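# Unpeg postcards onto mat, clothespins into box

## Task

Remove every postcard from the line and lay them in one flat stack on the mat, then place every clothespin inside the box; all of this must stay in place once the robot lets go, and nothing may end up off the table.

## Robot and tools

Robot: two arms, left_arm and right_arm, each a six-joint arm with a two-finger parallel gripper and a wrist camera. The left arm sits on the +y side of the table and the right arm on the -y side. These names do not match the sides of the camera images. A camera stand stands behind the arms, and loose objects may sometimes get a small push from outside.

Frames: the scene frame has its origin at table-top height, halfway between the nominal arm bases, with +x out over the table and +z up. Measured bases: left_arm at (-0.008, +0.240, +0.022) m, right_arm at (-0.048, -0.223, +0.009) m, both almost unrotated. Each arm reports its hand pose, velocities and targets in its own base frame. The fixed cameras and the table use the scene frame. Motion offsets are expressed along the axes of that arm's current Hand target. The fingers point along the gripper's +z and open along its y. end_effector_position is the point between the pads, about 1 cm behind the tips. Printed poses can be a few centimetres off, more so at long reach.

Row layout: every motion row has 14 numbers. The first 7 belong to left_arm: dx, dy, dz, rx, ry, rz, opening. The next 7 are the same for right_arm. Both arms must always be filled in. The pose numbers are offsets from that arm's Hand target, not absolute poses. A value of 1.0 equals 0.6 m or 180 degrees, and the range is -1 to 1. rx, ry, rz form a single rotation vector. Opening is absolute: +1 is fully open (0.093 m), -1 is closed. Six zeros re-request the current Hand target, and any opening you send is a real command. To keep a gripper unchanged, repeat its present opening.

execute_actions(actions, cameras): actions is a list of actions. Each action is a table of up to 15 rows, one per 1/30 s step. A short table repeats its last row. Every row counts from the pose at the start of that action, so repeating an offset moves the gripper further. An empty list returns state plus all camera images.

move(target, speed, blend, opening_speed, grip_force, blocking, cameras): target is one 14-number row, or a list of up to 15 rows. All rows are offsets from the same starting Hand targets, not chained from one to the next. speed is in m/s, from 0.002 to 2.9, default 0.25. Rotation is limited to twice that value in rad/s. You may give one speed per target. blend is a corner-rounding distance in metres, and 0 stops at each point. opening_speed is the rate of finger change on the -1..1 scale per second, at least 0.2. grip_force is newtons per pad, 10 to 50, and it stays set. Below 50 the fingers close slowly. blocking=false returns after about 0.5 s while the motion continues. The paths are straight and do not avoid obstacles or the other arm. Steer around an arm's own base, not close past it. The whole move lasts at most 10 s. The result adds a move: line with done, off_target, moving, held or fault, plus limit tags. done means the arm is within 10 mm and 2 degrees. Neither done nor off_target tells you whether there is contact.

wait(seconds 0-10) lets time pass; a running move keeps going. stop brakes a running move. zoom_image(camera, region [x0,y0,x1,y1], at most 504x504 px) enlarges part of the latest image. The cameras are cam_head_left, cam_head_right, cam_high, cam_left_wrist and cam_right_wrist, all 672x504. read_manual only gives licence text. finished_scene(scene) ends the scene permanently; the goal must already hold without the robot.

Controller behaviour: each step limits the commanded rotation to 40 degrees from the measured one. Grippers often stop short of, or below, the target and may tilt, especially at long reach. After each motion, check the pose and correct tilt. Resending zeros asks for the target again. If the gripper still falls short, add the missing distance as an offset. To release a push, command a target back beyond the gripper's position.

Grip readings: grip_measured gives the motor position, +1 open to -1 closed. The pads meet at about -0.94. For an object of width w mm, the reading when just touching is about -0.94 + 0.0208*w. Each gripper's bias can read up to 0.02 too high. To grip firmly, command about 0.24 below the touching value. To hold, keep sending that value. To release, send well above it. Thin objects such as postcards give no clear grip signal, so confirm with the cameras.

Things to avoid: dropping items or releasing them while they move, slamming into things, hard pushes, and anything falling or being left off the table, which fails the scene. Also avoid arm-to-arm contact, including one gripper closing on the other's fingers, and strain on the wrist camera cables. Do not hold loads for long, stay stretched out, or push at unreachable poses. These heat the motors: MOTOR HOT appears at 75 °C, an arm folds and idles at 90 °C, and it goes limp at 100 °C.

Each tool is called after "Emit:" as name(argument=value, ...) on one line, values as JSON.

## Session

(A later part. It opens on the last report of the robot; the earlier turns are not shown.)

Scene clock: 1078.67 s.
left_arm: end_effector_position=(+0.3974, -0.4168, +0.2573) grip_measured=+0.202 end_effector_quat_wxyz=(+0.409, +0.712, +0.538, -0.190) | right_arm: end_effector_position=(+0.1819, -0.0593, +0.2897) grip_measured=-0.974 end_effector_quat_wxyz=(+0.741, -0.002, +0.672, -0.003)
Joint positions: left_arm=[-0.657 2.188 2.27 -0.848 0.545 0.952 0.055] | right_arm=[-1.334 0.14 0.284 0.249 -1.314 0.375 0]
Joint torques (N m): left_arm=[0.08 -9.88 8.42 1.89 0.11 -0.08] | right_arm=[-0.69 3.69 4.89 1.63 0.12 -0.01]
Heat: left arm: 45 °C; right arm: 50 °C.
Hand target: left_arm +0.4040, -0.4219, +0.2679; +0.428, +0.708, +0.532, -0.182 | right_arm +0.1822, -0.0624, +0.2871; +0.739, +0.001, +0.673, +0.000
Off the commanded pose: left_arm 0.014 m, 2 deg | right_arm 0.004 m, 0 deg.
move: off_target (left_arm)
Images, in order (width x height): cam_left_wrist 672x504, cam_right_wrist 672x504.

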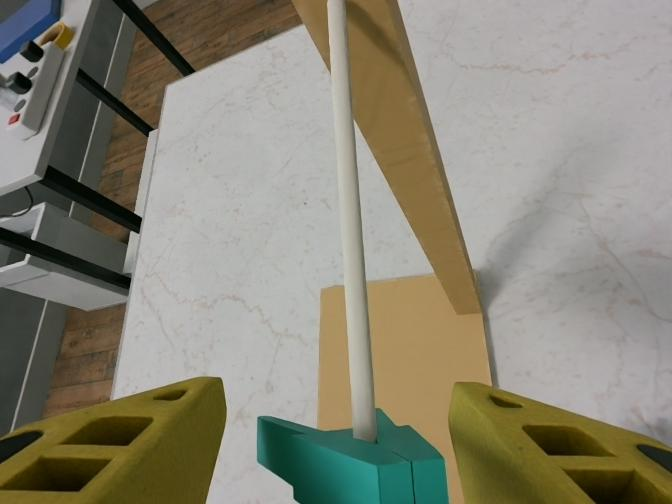

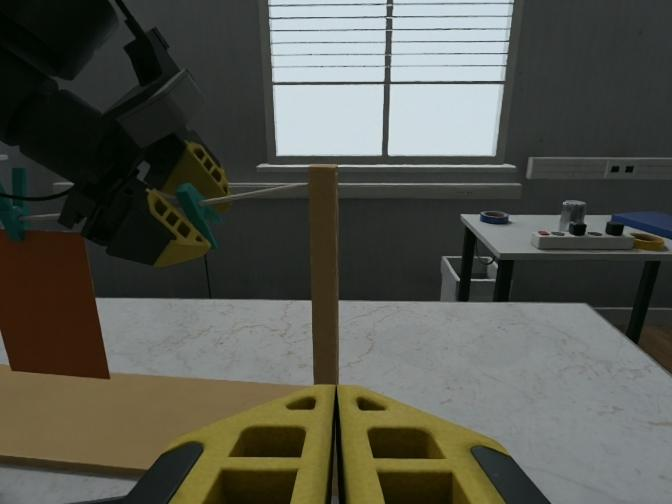

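Emit:
move(target=[0,0,0,0,0,0,-1,0,0,0,0,0,0,-0.98], cameras=["cam_left_wrist","cam_right_wrist"], opening_speed=0.5)

Scene clock: 1086.63 s.
left_arm: end_effector_position=(+0.3975, -0.4168, +0.2573) grip_measured=-0.652 end_effector_quat_wxyz=(+0.409, +0.711, +0.539, -0.189) | right_arm: end_effector_position=(+0.1819, -0.0593, +0.2897) grip_measured=-0.974 end_effector_quat_wxyz=(+0.741, -0.002, +0.672, -0.003)
Joint positions: left_arm=[-0.657 2.188 2.27 -0.848 0.544 0.952 0.014] | right_arm=[-1.334 0.14 0.284 0.249 -1.314 0.375 0]
Joint torques (N m): left_arm=[0.08 -9.88 8.42 1.89 0.1 -0.07] | right_arm=[-0.69 3.69 4.89 1.63 0.13 -0.02]
Heat: left arm: 46 °C; right arm: 50 °C.
Hand target: left_arm +0.4041, -0.4219, +0.2679; +0.428, +0.708, +0.532, -0.182 | right_arm +0.1822, -0.0624, +0.2871; +0.739, +0.001, +0.673, +0.000
Off the commanded pose: left_arm 0.013 m, 2 deg | right_arm 0.004 m, 1 deg.
move: off_target (left_arm)
Images, in order (width x height): cam_left_wrist 672x504, cam_right_wrist 672x504.

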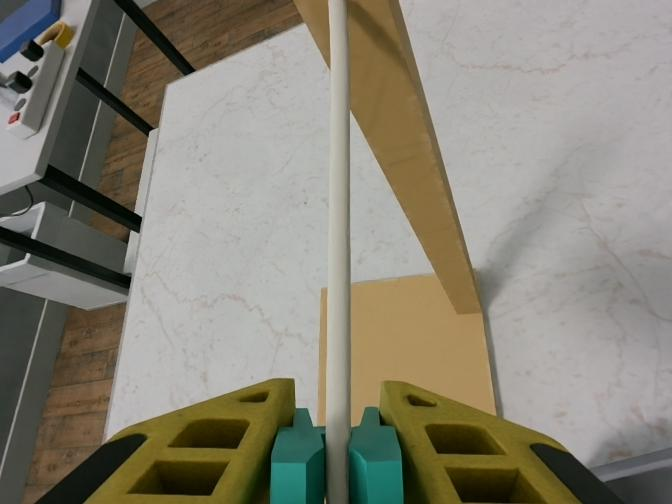

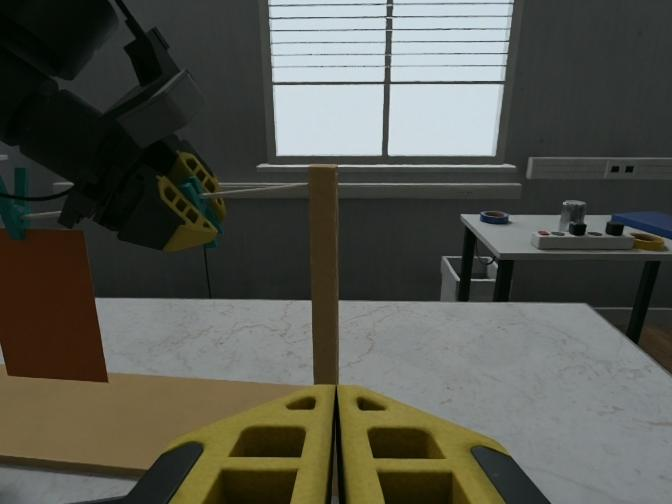

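Emit:
move(target=[0.055,0,0,0,0,0,-1,0,0,0,0,0,0,-0.98], cameras=["cam_left_wrist","cam_right_wrist","cam_high"], speed=0.08)

Emit:
zoom_image(camera="cam_right_wrist", region=[60, 80, 340, 290])

Scene clock: 1113.93 s.
left_arm: end_effector_position=(+0.4096, -0.4115, +0.2425) grip_measured=-0.660 end_effector_quat_wxyz=(+0.422, +0.711, +0.528, -0.195) | right_arm: end_effector_position=(+0.1819, -0.0593, +0.2897) grip_measured=-0.974 end_effector_quat_wxyz=(+0.741, -0.002, +0.672, -0.003)
Joint positions: left_arm=[-0.626 2.181 2.176 -0.746 0.588 0.976 0.014] | right_arm=[-1.334 0.14 0.284 0.249 -1.314 0.375 0]
Joint torques (N m): left_arm=[1.73 -12.4 3.99 1.79 0.02 0.08] | right_arm=[-0.73 3.7 4.9 1.63 0.13 -0.02]
Heat: left arm: 49 °C; right arm: 49 °C.
Hand target: left_arm +0.4163, -0.4022, +0.2445; +0.428, +0.708, +0.532, -0.181 | right_arm +0.1822, -0.0624, +0.2871; +0.739, +0.001, +0.673, +0.000
Off the commanded pose: left_arm 0.012 m, 2 deg | right_arm 0.004 m, 1 deg.
move: off_target (left_arm)
Images, in order (width x height): cam_high 672x504, cam_left_wrist 672x504, cam_right_wrist 672x504.

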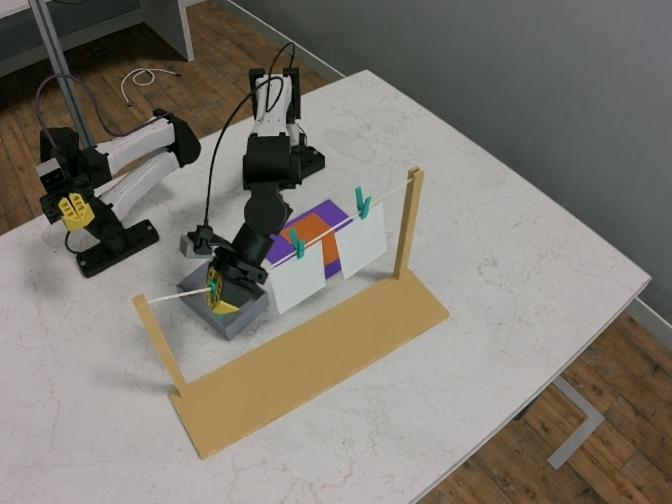

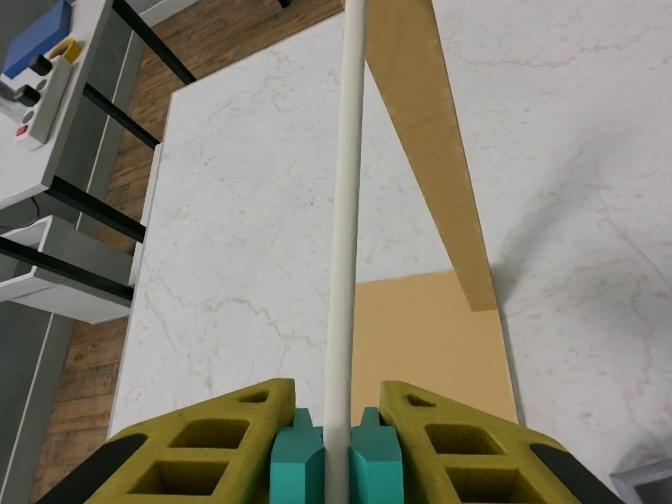

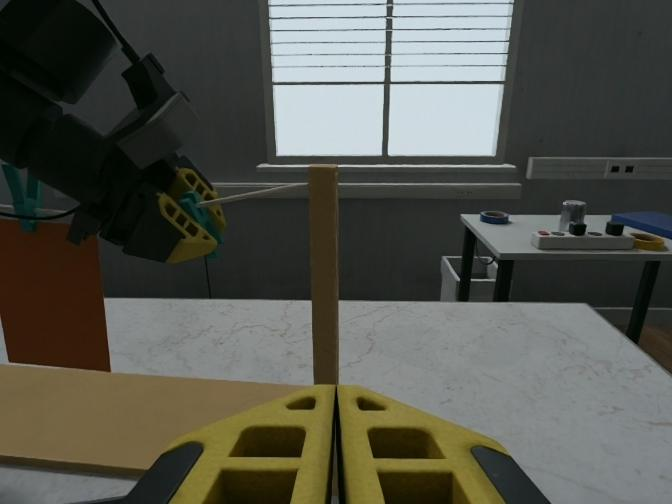

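Scaled by 1.800.

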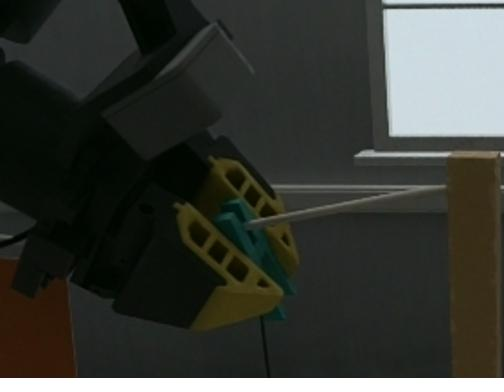

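Emit:
move(target=[0.05,0,0,0,0,0,-1,0,0,0,0,0,0,-0.98], cameras=["cam_left_wrist","cam_right_wrist","cam_high"], speed=0.08)

Emit:
zoom_image(camera="cam_left_wrist", region=[250, 350, 430, 504])

Scene clock: 1126.10 s.
left_arm: end_effector_position=(+0.4142, -0.4045, +0.2431) grip_measured=-0.660 end_effector_quat_wxyz=(+0.448, +0.712, +0.502, -0.201) | right_arm: end_effector_position=(+0.1819, -0.0593, +0.2897) grip_measured=-0.974 end_effector_quat_wxyz=(+0.741, -0.002, +0.672, -0.003)
Joint positions: left_arm=[-0.598 2.142 2.073 -0.636 0.646 1.01 0.014] | right_arm=[-1.334 0.14 0.284 0.249 -1.314 0.375 0]
Joint torques (N m): left_arm=[3.18 -10.69 3.38 1.4 -0.23 0.1] | right_arm=[-0.7 3.7 4.92 1.63 0.13 -0.02]
Heat: left arm: 47 °C; right arm: 49 °C.
Hand target: left_arm +0.4272, -0.3842, +0.2231; +0.428, +0.708, +0.532, -0.182 | right_arm +0.1822, -0.0624, +0.2871; +0.739, +0.001, +0.673, +0.000
Off the commanded pose: left_arm 0.031 m, 5 deg | right_arm 0.004 m, 1 deg.
move: off_target (left_arm)
Images, in order (width x height): cam_high 672x504, cam_left_wrist 672x504, cam_right_wrist 672x504.

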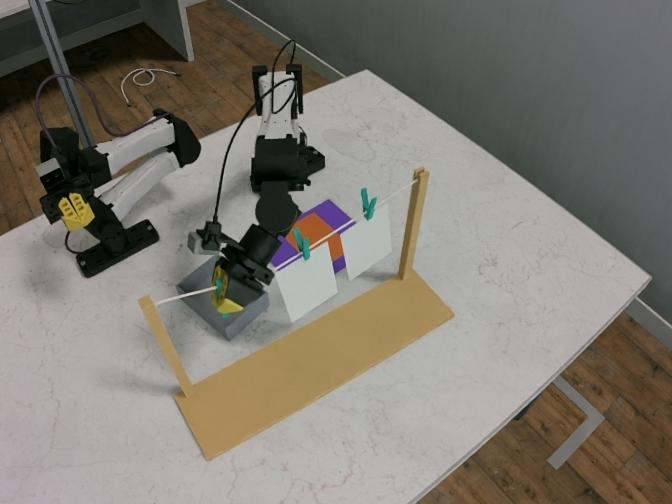

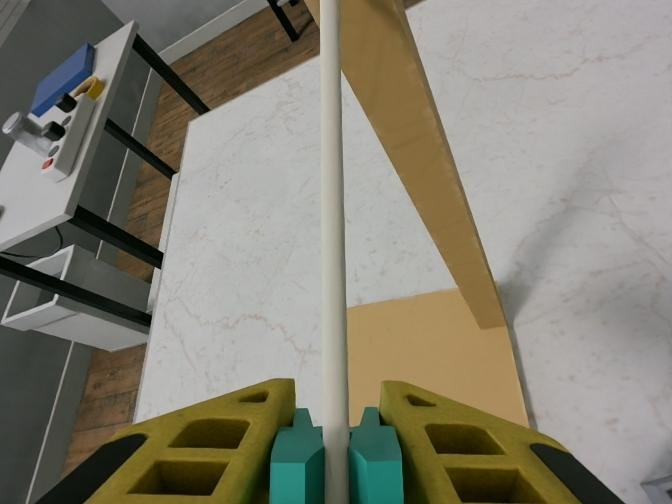

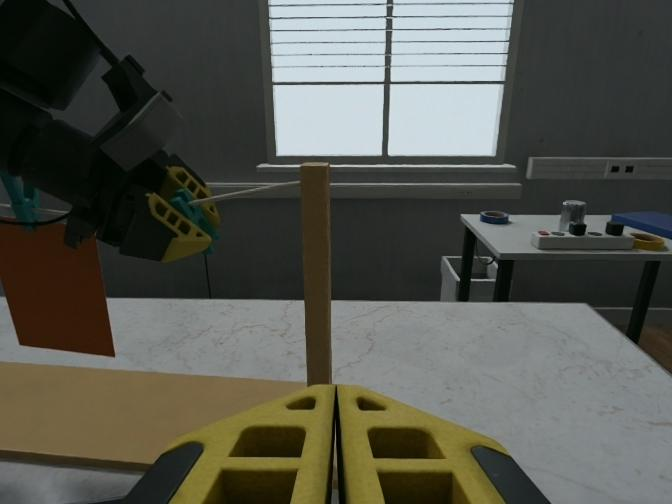

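Scaled by 2.800.

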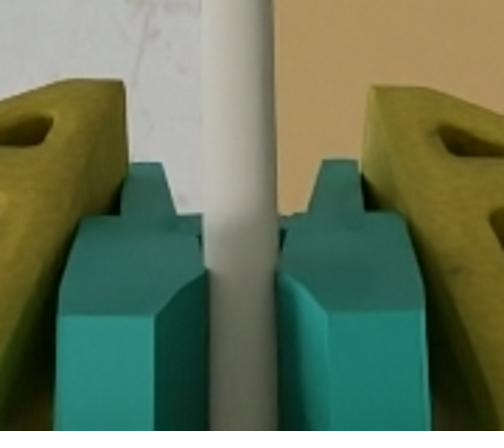

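Emit:
move(target=[[-0.1,0,0,0,0,0,-1,0,0,0,0,0,0,-0.98],[-0.1,0,0,0,0,0.36,-1,0,0,0,0,0,0,-0.98]], cameras=["cam_left_wrist","cam_right_wrist"], speed=0.12)

Emit:
zoom_image(camera="cam_right_wrist", region=[60, 80, 340, 290])

Scene clock: 1161.93 s.
left_arm: end_effector_position=(+0.4056, -0.4217, +0.2676) grip_measured=-0.660 end_effector_quat_wxyz=(+0.469, +0.876, +0.092, +0.067) | right_arm: end_effector_position=(+0.1819, -0.0593, +0.2897) grip_measured=-0.974 end_effector_quat_wxyz=(+0.741, -0.002, +0.672, -0.003)
Joint positions: left_arm=[-0.656 2.185 2.264 -0.779 0.543 2.018 0.014] | right_arm=[-1.334 0.14 0.284 0.249 -1.314 0.375 0]
Joint torques (N m): left_arm=[0.32 -10.18 7.16 1.37 0.12 0.52] | right_arm=[-0.69 3.69 4.9 1.64 0.12 -0.02]
Heat: left arm: 45 °C; right arm: 48 °C.
Hand target: left_arm +0.4052, -0.4201, +0.2659; +0.459, +0.883, +0.070, +0.076 | right_arm +0.1822, -0.0624, +0.2871; +0.739, +0.001, +0.673, +0.000
Off the commanded pose: left_arm 0.002 m, 3 deg | right_arm 0.004 m, 1 deg.
move: off_target (left_arm)
Images, in order (width x height): cam_left_wrist 672x504, cam_right_wrist 672x504.

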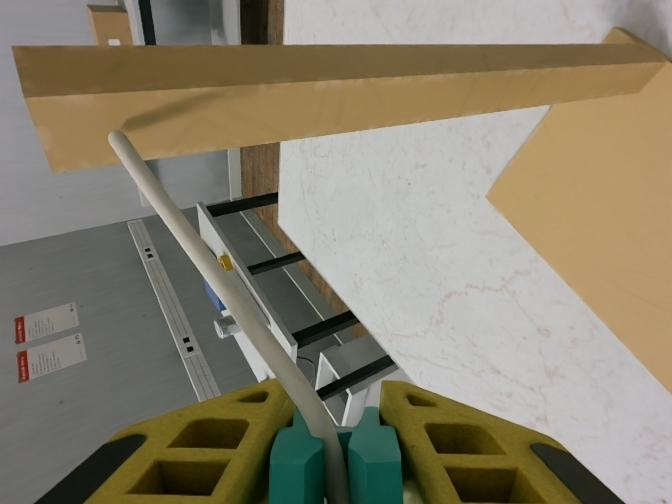

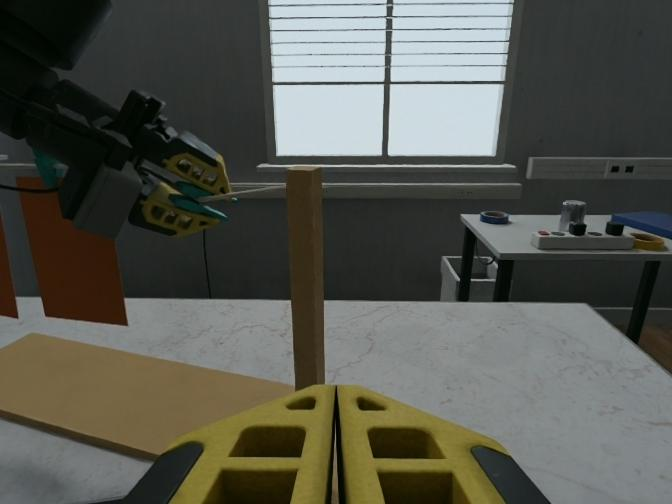

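Scaled by 1.800.

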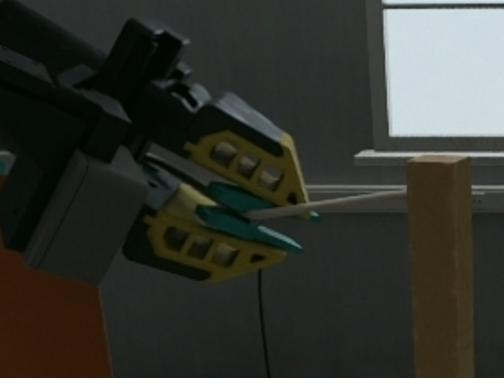

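Emit:
move(target=[[0,0,0,0,0,0,-0.2,0,0,0,0,0,0,-0.98],[0,0,0,0,0,-0.36,-0.2,0,0,0,0,0,0,-0.98],[0,0,-0.2,0,0,-0.36,0.2,0,0,0,0,0,0,-0.98]], cameras=["all"], speed=0.15)

Scene clock: 1184.03 s.
left_arm: end_effector_position=(+0.3893, -0.3276, +0.3111) grip_measured=+0.198 end_effector_quat_wxyz=(+0.409, +0.706, +0.548, -0.186) | right_arm: end_effector_position=(+0.1819, -0.0593, +0.2897) grip_measured=-0.974 end_effector_quat_wxyz=(+0.741, -0.002, +0.672, -0.003)
Joint positions: left_arm=[-0.501 2.019 2.253 -1.071 0.638 1.069 0.055] | right_arm=[-1.334 0.14 0.284 0.249 -1.314 0.375 0]
Joint torques (N m): left_arm=[0.4 -12.03 6.83 1.41 0.4 0.08] | right_arm=[-0.7 3.7 4.92 1.63 0.12 -0.02]
Heat: left arm: 46 °C; right arm: 47 °C.
Hand target: left_arm +0.3813, -0.3243, +0.3339; +0.428, +0.708, +0.532, -0.182 | right_arm +0.1822, -0.0624, +0.2871; +0.739, +0.001, +0.673, +0.000
Off the commanded pose: left_arm 0.024 m, 3 deg | right_arm 0.004 m, 1 deg.
move: off_target (left_arm); target 3's new opening was sent with left_arm's hand 0.024 m and 3 deg from that target

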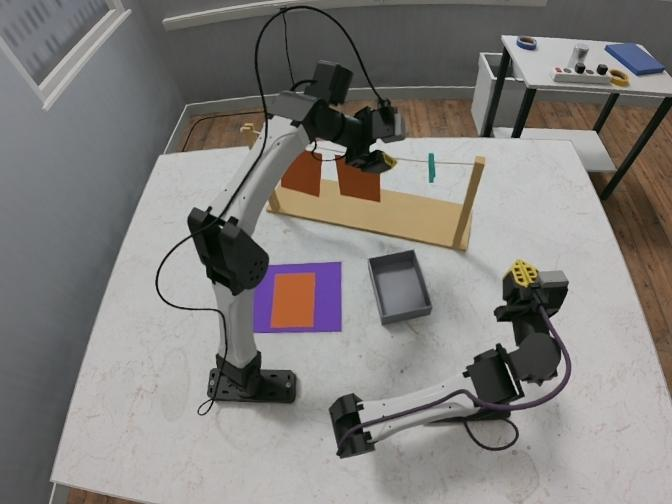

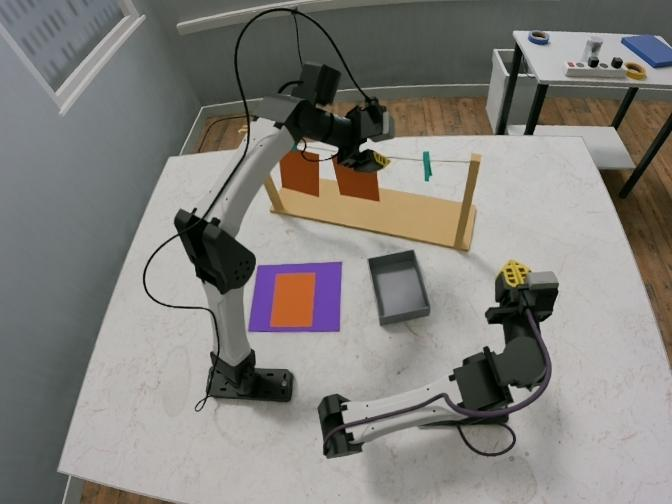

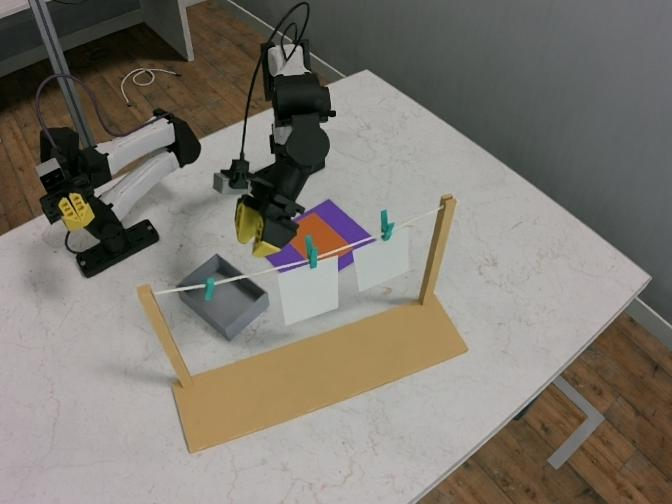

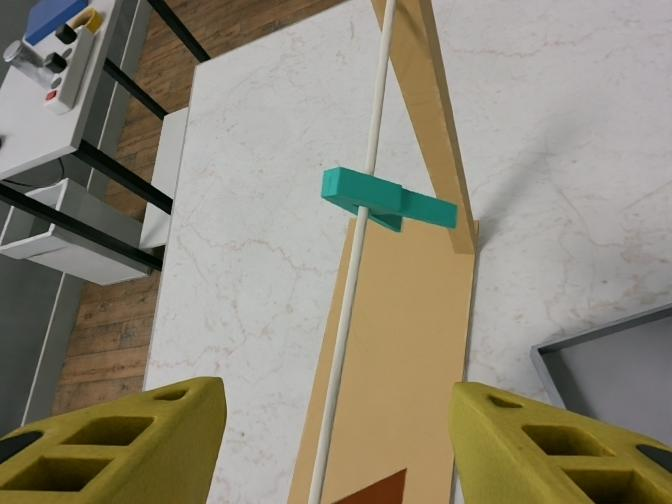

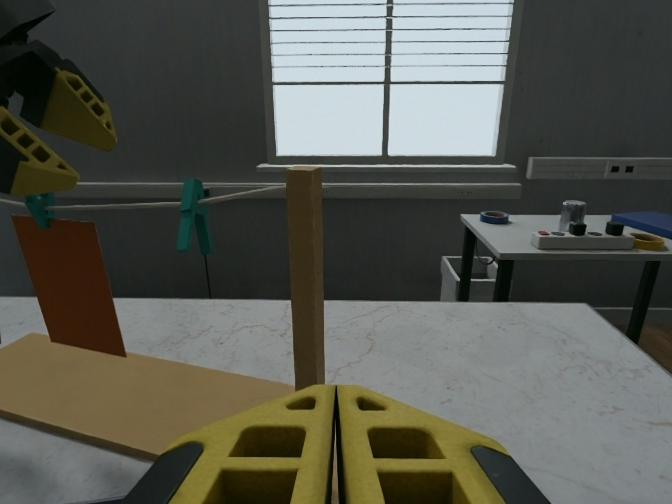

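Emit:
move(target=[[0.0445,0.02,-0.18,0,0,0,0.2,0.0885,0.212,0.244,0,0,0,-0.98],[0.0445,0.02,-0.18,0,0,0,0.2,0.125,0.212,0.40,0,0,0,-0.98],[0.0445,0.02,-0.18,0,0,0,0.2,0.0425,0.212,0.375,0,0,0,-0.98],[0.0445,0.02,-0.18,0,0,0,0.2,-0.026,0.212,0.356,0,0,0,-0.98]], cameras=["cam_left_wrist","cam_right_wrist","cam_high"], speed=[0.25,0.2,0.06,0.06])

Scene clock: 1225.37 s.
left_arm: end_effector_position=(+0.3831, -0.2216, +0.3753) grip_measured=+0.198 end_effector_quat_wxyz=(+0.427, +0.702, +0.542, -0.179) | right_arm: end_effector_position=(+0.3957, +0.0629, +0.3012) grip_measured=-0.974 end_effector_quat_wxyz=(+0.723, -0.006, +0.691, -0.007)
Joint positions: left_arm=[-0.248 2.077 2.677 -1.562 0.8 1.315 0.055] | right_arm=[0.271 1.179 0.669 0.557 0.273 -0.031 0]
Joint torques (N m): left_arm=[0.23 -7.88 6.27 1.18 0.51 0.08] | right_arm=[0.4 -5.3 8.76 2.29 0 0.01]
Heat: left arm: 47 °C; right arm: 48 °C.
Hand target: left_arm +0.3807, -0.2228, +0.3812; +0.428, +0.708, +0.532, -0.182 | right_arm +0.3935, +0.0645, +0.3227; +0.739, +0.001, +0.673, +0.000
Off the commanded pose: left_arm 0.007 m, 1 deg | right_arm 0.022 m, 3 deg.
joint sent to its limit (left arm) — joint 4 (wrist pitch), lower limit. The joint targets still meet the commanded pose.
move: off_target (right_arm)
Images, in order (width x height): cam_high 672x504, cam_left_wrist 672x504, cam_right_wrist 672x504.

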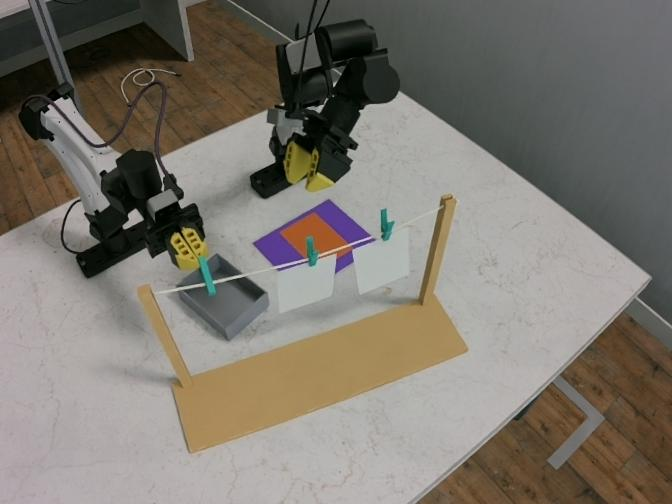

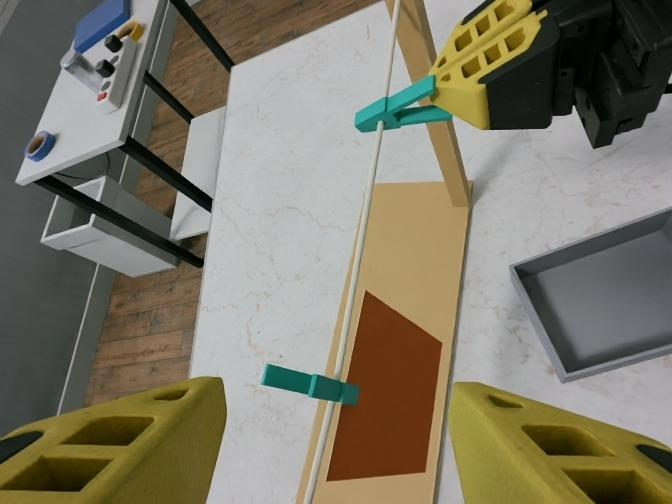

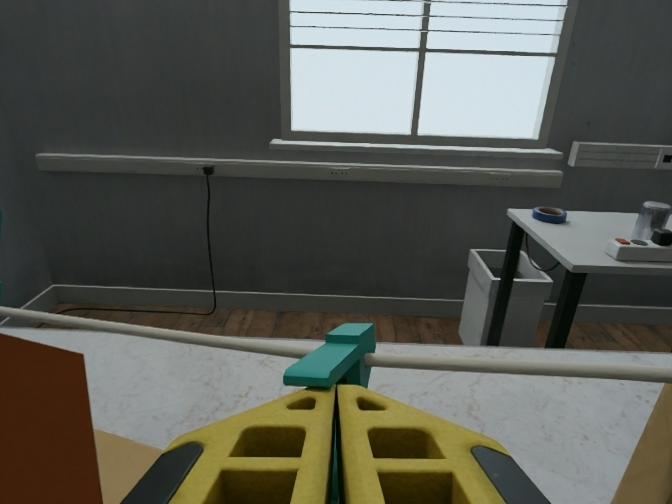

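Emit:
move(target=[[-0.074,-0.181,-0.04,0,0,0,0.3,0,0,0,0,0,0,-0.98],[-0.007,-0.184,0.221,-0.273,-0.0075,0.371,0.31,0,0,0,0,0,0,-0.98]], blend=[0.03,0], cameras=["cam_left_wrist","cam_right_wrist","cam_high"])

Scene clock: 1253.33 s.
left_arm: end_effector_position=(+0.3073, -0.3225, +0.2641) grip_measured=+0.309 end_effector_quat_wxyz=(+0.698, +0.648, +0.095, +0.290) | right_arm: end_effector_position=(+0.3957, +0.0629, +0.3010) grip_measured=-0.974 end_effector_quat_wxyz=(+0.722, -0.006, +0.691, -0.007)
Joint positions: left_arm=[-0.68 1.526 0.657 1.022 0.348 1.767 0.06] | right_arm=[0.271 1.179 0.669 0.556 0.273 -0.031 0]
Joint torques (N m): left_arm=[-0.16 -4.85 4.77 2.29 -0.12 0.04] | right_arm=[0.39 -5.29 8.75 2.3 0 0.01]
Heat: left arm: 47 °C; right arm: 52 °C.
Hand target: left_arm +0.3052, -0.3238, +0.2633; +0.701, +0.644, +0.088, +0.293 | right_arm +0.3935, +0.0645, +0.3226; +0.739, +0.001, +0.673, +0.000
Off the commanded pose: left_arm 0.003 m, 1 deg | right_arm 0.022 m, 3 deg.
move: off_target (right_arm)
Images, in order (width x height): cam_high 672x504, cam_left_wrist 672x504, cam_right_wrist 672x504.

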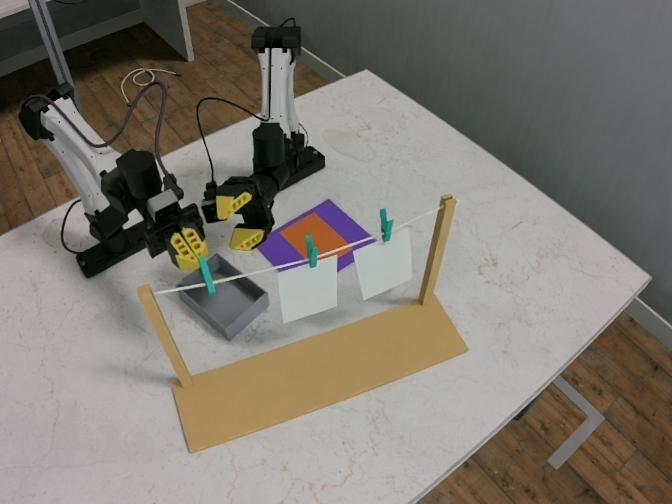

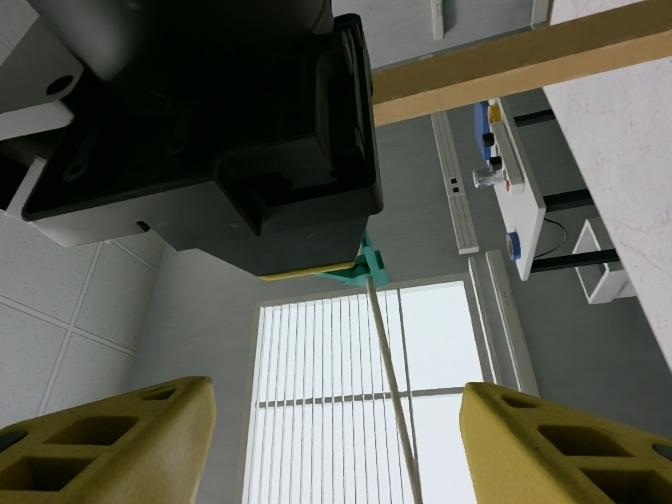

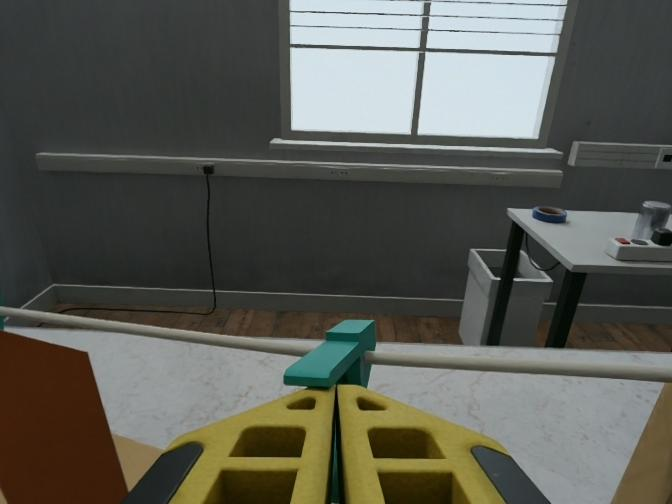

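Emit:
move(target=[[0,0,0,0,0,0,0.31,0,0,-0.12,0,0,0,-0.98],[0,0,0,0,0,0,0.31,0,-0.18,-0.2,0,0,0,-0.98]], blend=[0.03,0], speed=0.3, cameras=["cam_left_wrist","cam_right_wrist"])

Scene clock: 1260.20 s.
left_arm: end_effector_position=(+0.3073, -0.3225, +0.2641) grip_measured=+0.309 end_effector_quat_wxyz=(+0.698, +0.648, +0.095, +0.290) | right_arm: end_effector_position=(+0.2733, -0.0431, +0.3091) grip_measured=-0.974 end_effector_quat_wxyz=(+0.738, +0.001, +0.675, -0.003)
Joint positions: left_arm=[-0.68 1.526 0.657 1.022 0.348 1.767 0.06] | right_arm=[-0.38 0.522 0.449 0.169 -0.372 0.032 0]
Joint torques (N m): left_arm=[-0.16 -4.85 4.77 2.29 -0.12 0.03] | right_arm=[-0.65 1.01 6.84 2.27 -0.14 0.02]
Heat: left arm: 47 °C; right arm: 53 °C.
Hand target: left_arm +0.3052, -0.3238, +0.2633; +0.701, +0.644, +0.088, +0.293 | right_arm +0.2739, -0.0434, +0.3113; +0.739, +0.001, +0.673, +0.000
Off the commanded pose: left_arm 0.003 m, 1 deg | right_arm 0.002 m, 0 deg.
move: done
Images, in order (width x height): cam_left_wrist 672x504, cam_right_wrist 672x504.

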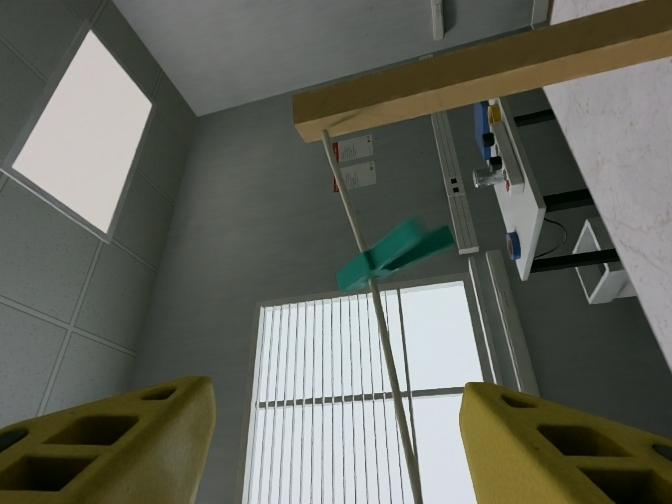

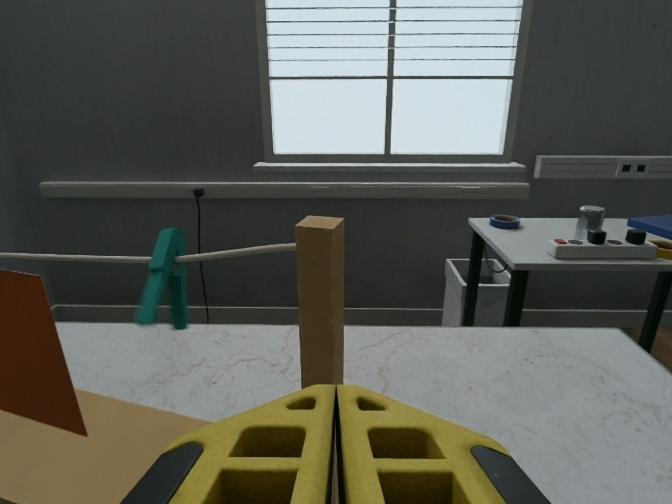

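Emit:
wait(seconds=0.3, cameras=["cam_left_wrist","cam_right_wrist"])

Emit:
zoom_image(camera="cam_left_wrist", region=[300, 180, 480, 320])

Scene clock: 1267.57 s.
left_arm: end_effector_position=(+0.3073, -0.3225, +0.2641) grip_measured=+0.309 end_effector_quat_wxyz=(+0.698, +0.648, +0.095, +0.290) | right_arm: end_effector_position=(+0.2733, -0.0430, +0.3091) grip_measured=-0.974 end_effector_quat_wxyz=(+0.738, +0.001, +0.675, -0.003)
Joint positions: left_arm=[-0.68 1.526 0.657 1.022 0.348 1.767 0.06] | right_arm=[-0.38 0.522 0.449 0.169 -0.372 0.033 0]
Joint torques (N m): left_arm=[-0.16 -4.85 4.77 2.29 -0.12 0.04] | right_arm=[-0.66 1.01 6.84 2.27 -0.16 0.02]
Heat: left arm: 47 °C; right arm: 52 °C.
Hand target: left_arm +0.3052, -0.3238, +0.2633; +0.701, +0.644, +0.088, +0.293 | right_arm +0.2739, -0.0434, +0.3113; +0.739, +0.001, +0.673, +0.000
Tool commands: left_gripper/opening=+0.31 right_gripper/opening=-0.98
Off the commanded pose: left_arm 0.003 m, 1 deg | right_arm 0.002 m, 0 deg.
wait: 0.30 s; at rest from the start
Images, in order (width x height): cam_left_wrist 672x504, cam_right_wrist 672x504.

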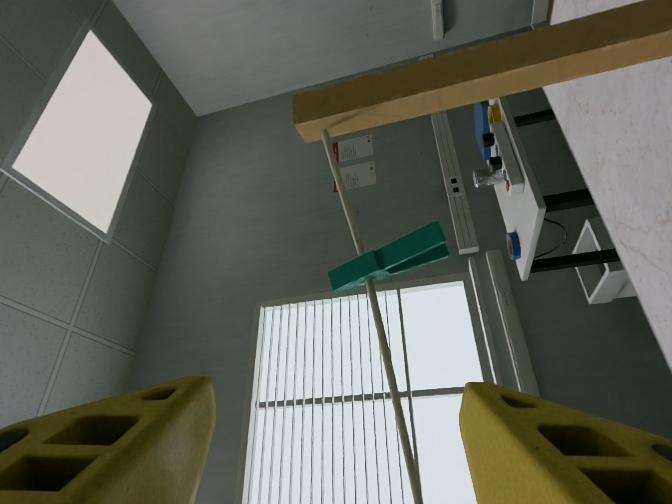

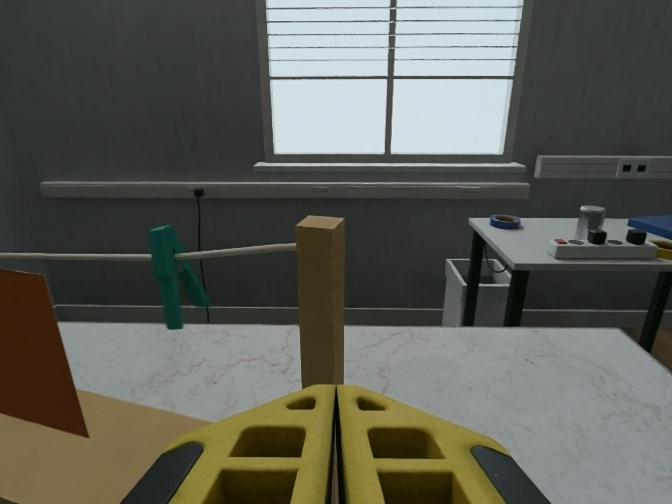

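Scaled by 2.800.

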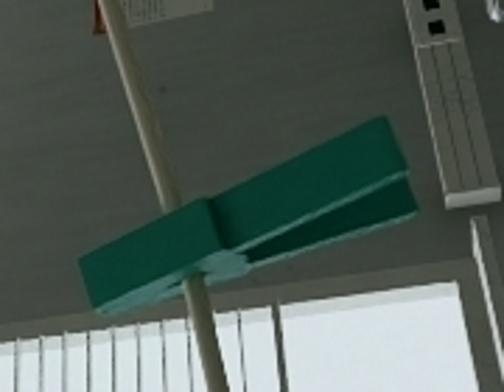

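Emit:
move(target=[0,0,0,0,0,0,0.31,0.0885,0.0885,0.1925,-0.2505,0.028,0.011,0], cameras=["cam_left_wrist","cam_right_wrist"])

Scene clock: 1295.33 s.
left_arm: end_effector_position=(+0.3073, -0.3225, +0.2641) grip_measured=+0.309 end_effector_quat_wxyz=(+0.698, +0.648, +0.095, +0.290) | right_arm: end_effector_position=(+0.3902, +0.0080, +0.2594) grip_measured=-0.002 end_effector_quat_wxyz=(+0.644, -0.254, +0.666, +0.278)
Joint positions: left_arm=[-0.68 1.526 0.657 1.022 0.348 1.767 0.06] | right_arm=[-0.386 1.459 0.763 0.658 -1.157 0.009 0.045]
Joint torques (N m): left_arm=[-0.16 -4.85 4.78 2.29 -0.12 0.04] | right_arm=[0.34 -4.44 8.14 2.05 -0.21 -0.16]
Heat: left arm: 46 °C; right arm: 51 °C.
Hand target: left_arm +0.3052, -0.3238, +0.2633; +0.701, +0.644, +0.088, +0.293 | right_arm +0.3939, +0.0098, +0.2694; +0.654, -0.272, +0.653, +0.271
Off the commanded pose: left_arm 0.003 m, 1 deg | right_arm 0.011 m, 3 deg.
move: off_target (right_arm)
Images, in order (width x height): cam_left_wrist 672x504, cam_right_wrist 672x504.

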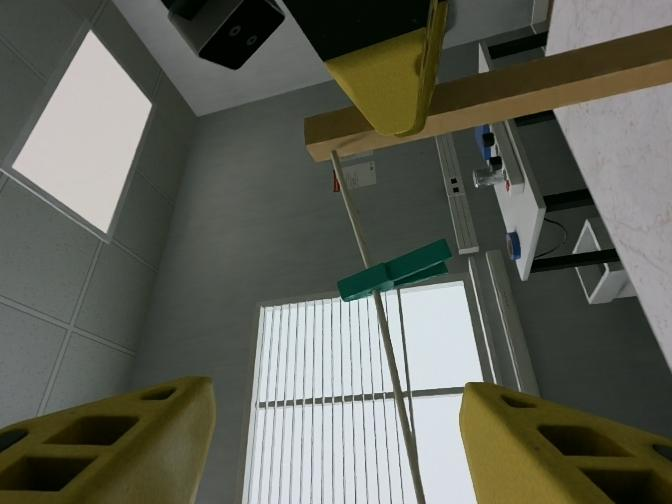

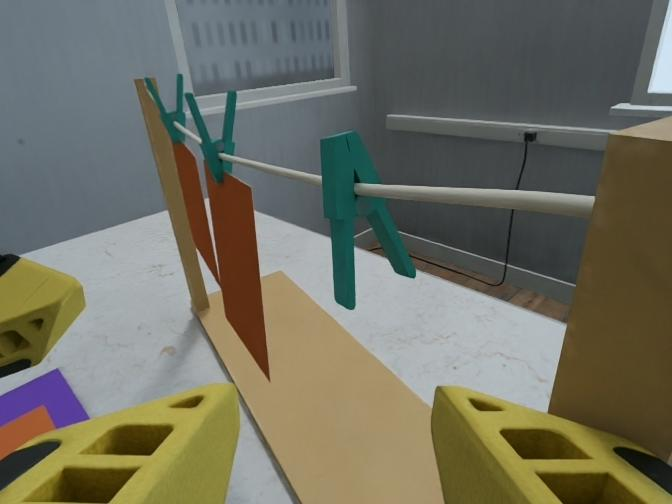

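Emit:
move(target=[0,0,0,0,0,0,0.31,-0.002,-0.018,0.085,0,0,0,-0.04], cameras=["cam_right_wrist"], speed=0.1)

Scene clock: 1310.40 s.
left_arm: end_effector_position=(+0.3073, -0.3225, +0.2641) grip_measured=+0.309 end_effector_quat_wxyz=(+0.698, +0.648, +0.095, +0.290) | right_arm: end_effector_position=(+0.4287, +0.0411, +0.2609) grip_measured=-0.038 end_effector_quat_wxyz=(+0.639, -0.269, +0.660, +0.289)
Joint positions: left_arm=[-0.68 1.526 0.657 1.022 0.348 1.767 0.06] | right_arm=[-0.253 1.581 0.883 0.665 -1.064 0.009 0.043]
Joint torques (N m): left_arm=[-0.16 -4.83 4.78 2.29 -0.12 0.04] | right_arm=[0.14 -5.34 8.4 2.05 0.23 -0.13]
Heat: left arm: 46 °C; right arm: 51 °C.
Hand target: left_arm +0.3052, -0.3238, +0.2633; +0.701, +0.644, +0.088, +0.293 | right_arm +0.4376, +0.0382, +0.2706; +0.654, -0.272, +0.653, +0.271
Off the commanded pose: left_arm 0.003 m, 1 deg | right_arm 0.014 m, 3 deg.
move: off_target (right_arm)
Images, in order (width x height): cam_right_wrist 672x504.

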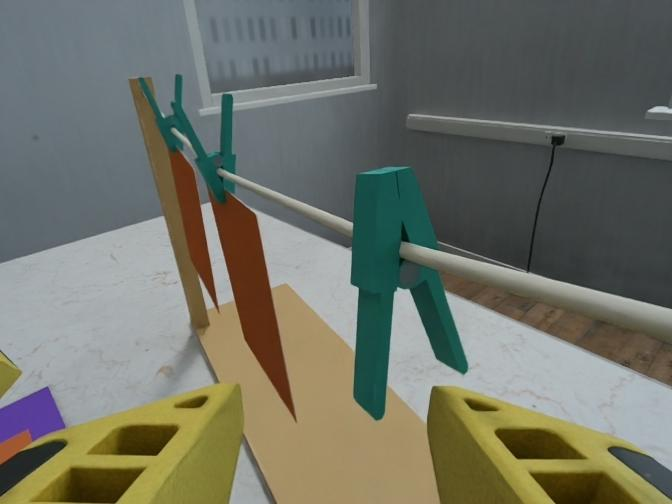

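Emit:
move(target=[[0,0,0,0,0,0,0.31,0,-0.035,0,0,0,0,-0.0],[0,0,0,0,0,0,0.31,0,-0.035,0.025,0,0,0,0]], cameras=["cam_right_wrist","cam_left_wrist"], speed=0.1)

Scene clock: 1321.50 s.
left_arm: end_effector_position=(+0.3073, -0.3225, +0.2641) grip_measured=+0.309 end_effector_quat_wxyz=(+0.698, +0.648, +0.095, +0.290) | right_arm: end_effector_position=(+0.4560, +0.0344, +0.2630) grip_measured=-0.002 end_effector_quat_wxyz=(+0.644, -0.267, +0.659, +0.282)
Joint positions: left_arm=[-0.68 1.526 0.657 1.022 0.348 1.767 0.06] | right_arm=[-0.249 1.676 0.988 0.665 -1.046 0.008 0.045]
Joint torques (N m): left_arm=[-0.16 -4.83 4.77 2.29 -0.12 0.04] | right_arm=[0.27 -6.16 8.31 1.98 0.11 -0.13]
Heat: left arm: 46 °C; right arm: 53 °C.
Hand target: left_arm +0.3052, -0.3238, +0.2633; +0.701, +0.644, +0.088, +0.293 | right_arm +0.4630, +0.0340, +0.2707; +0.654, -0.271, +0.653, +0.271
Off the commanded pose: left_arm 0.003 m, 1 deg | right_arm 0.010 m, 2 deg.
move: done
Images, in order (width x height): cam_left_wrist 672x504, cam_right_wrist 672x504.

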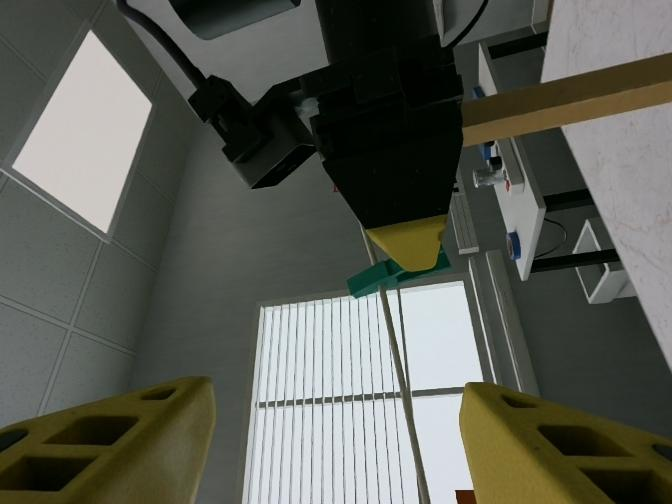

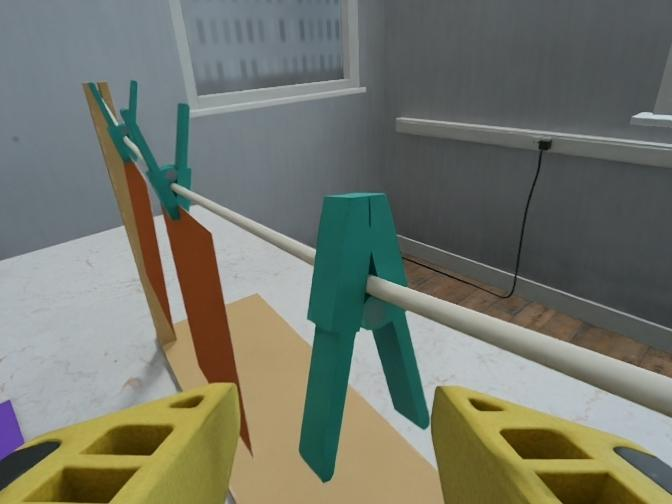

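Emit:
move(target=[0,0,0,0,0,0,0.31,0,0,0,0,0,0,-1], cameras=["cam_right_wrist"], opening_speed=0.5)

Scene clock: 1329.03 s.
left_arm: end_effector_position=(+0.3073, -0.3225, +0.2641) grip_measured=+0.309 end_effector_quat_wxyz=(+0.698, +0.648, +0.095, +0.290) | right_arm: end_effector_position=(+0.4568, +0.0336, +0.2630) grip_measured=-0.983 end_effector_quat_wxyz=(+0.645, -0.265, +0.660, +0.280)
Joint positions: left_arm=[-0.68 1.526 0.657 1.022 0.348 1.767 0.06] | right_arm=[-0.249 1.676 0.988 0.665 -1.039 0.008 0]
Joint torques (N m): left_arm=[-0.14 -4.83 4.77 2.29 -0.11 0.04] | right_arm=[0.29 -6.13 8.36 1.98 0.03 -0.14]
Heat: left arm: 46 °C; right arm: 53 °C.
Hand target: left_arm +0.3052, -0.3238, +0.2633; +0.701, +0.644, +0.088, +0.293 | right_arm +0.4630, +0.0340, +0.2707; +0.654, -0.272, +0.653, +0.271
Off the commanded pose: left_arm 0.003 m, 1 deg | right_arm 0.010 m, 2 deg.
move: done
Images, in order (width x height): cam_right_wrist 672x504.

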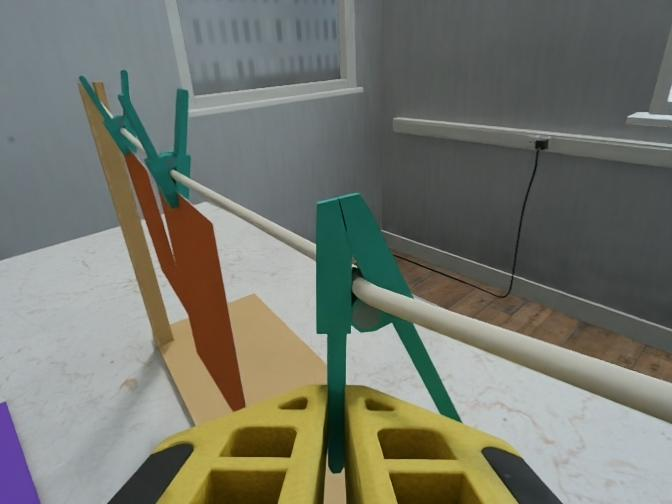

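Emit:
move(target=[[0,0,0,0,0,0,0.31,0,0,0,0,0,0,-0.0],[0,0,0,0,0,0,0.31,0,0,0.03,0,0,0,0]], cameras=["cam_right_wrist"], speed=0.1)

Scene clock: 1336.97 s.
left_arm: end_effector_position=(+0.3073, -0.3225, +0.2641) grip_measured=+0.309 end_effector_quat_wxyz=(+0.698, +0.648, +0.095, +0.290) | right_arm: end_effector_position=(+0.4684, +0.0464, +0.2635) grip_measured=-0.002 end_effector_quat_wxyz=(+0.645, -0.268, +0.659, +0.281)
Joint positions: left_arm=[-0.68 1.526 0.657 1.022 0.348 1.767 0.06] | right_arm=[-0.208 1.71 1.026 0.664 -1.004 0.008 0.045]
Joint torques (N m): left_arm=[-0.16 -4.83 4.77 2.29 -0.12 0.04] | right_arm=[0.39 -6.32 8.51 1.95 0.12 -0.14]
Heat: left arm: 46 °C; right arm: 54 °C.
Hand target: left_arm +0.3052, -0.3238, +0.2633; +0.701, +0.644, +0.088, +0.293 | right_arm +0.4758, +0.0467, +0.2707; +0.654, -0.271, +0.653, +0.271
Off the commanded pose: left_arm 0.003 m, 1 deg | right_arm 0.010 m, 2 deg.
move: done
Images, in order (width x height): cam_right_wrist 672x504.

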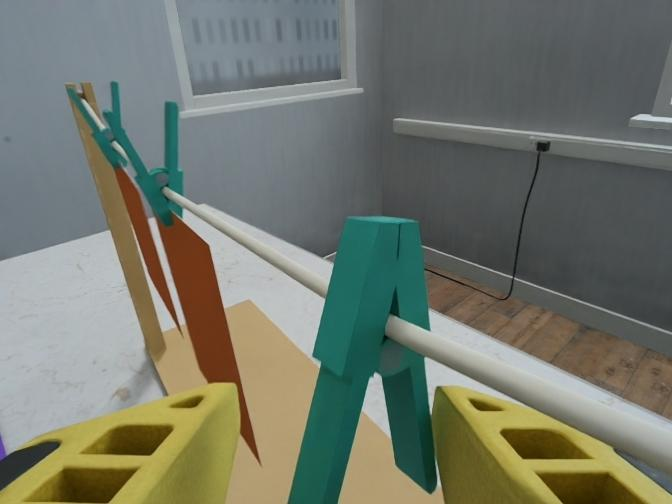

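Emit:
move(target=[0,0,0,0,0,0,0.31,0,0,0,0,0,0,-1], cameras=["cam_right_wrist"], opening_speed=0.5)

Scene clock: 1343.47 s.
left_arm: end_effector_position=(+0.3073, -0.3225, +0.2641) grip_measured=+0.309 end_effector_quat_wxyz=(+0.698, +0.648, +0.095, +0.290) | right_arm: end_effector_position=(+0.4686, +0.0462, +0.2635) grip_measured=-0.811 end_effector_quat_wxyz=(+0.645, -0.267, +0.659, +0.280)
Joint positions: left_arm=[-0.68 1.526 0.657 1.022 0.348 1.767 0.06] | right_arm=[-0.208 1.71 1.026 0.664 -1.002 0.008 0.006]
Joint torques (N m): left_arm=[-0.17 -4.85 4.78 2.29 -0.11 0.04] | right_arm=[0.42 -6.32 8.5 1.95 0.09 -0.13]
Heat: left arm: 46 °C; right arm: 53 °C.
Hand target: left_arm +0.3052, -0.3238, +0.2633; +0.701, +0.644, +0.088, +0.293 | right_arm +0.4757, +0.0468, +0.2707; +0.654, -0.272, +0.653, +0.271
Off the commanded pose: left_arm 0.003 m, 1 deg | right_arm 0.010 m, 2 deg.
move: done
Images, in order (width x height): cam_right_wrist 672x504.

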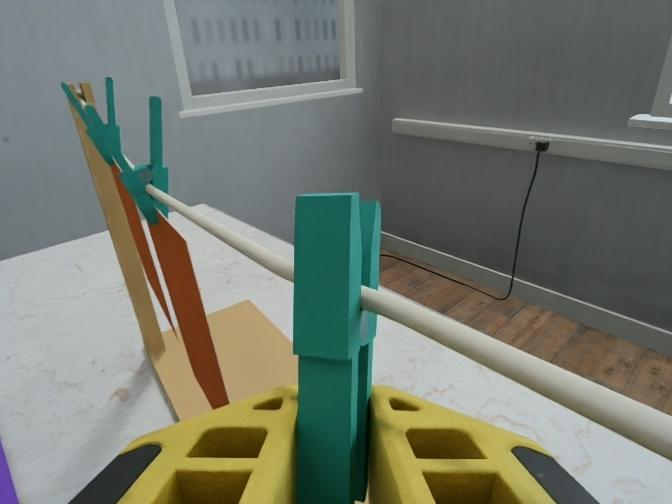

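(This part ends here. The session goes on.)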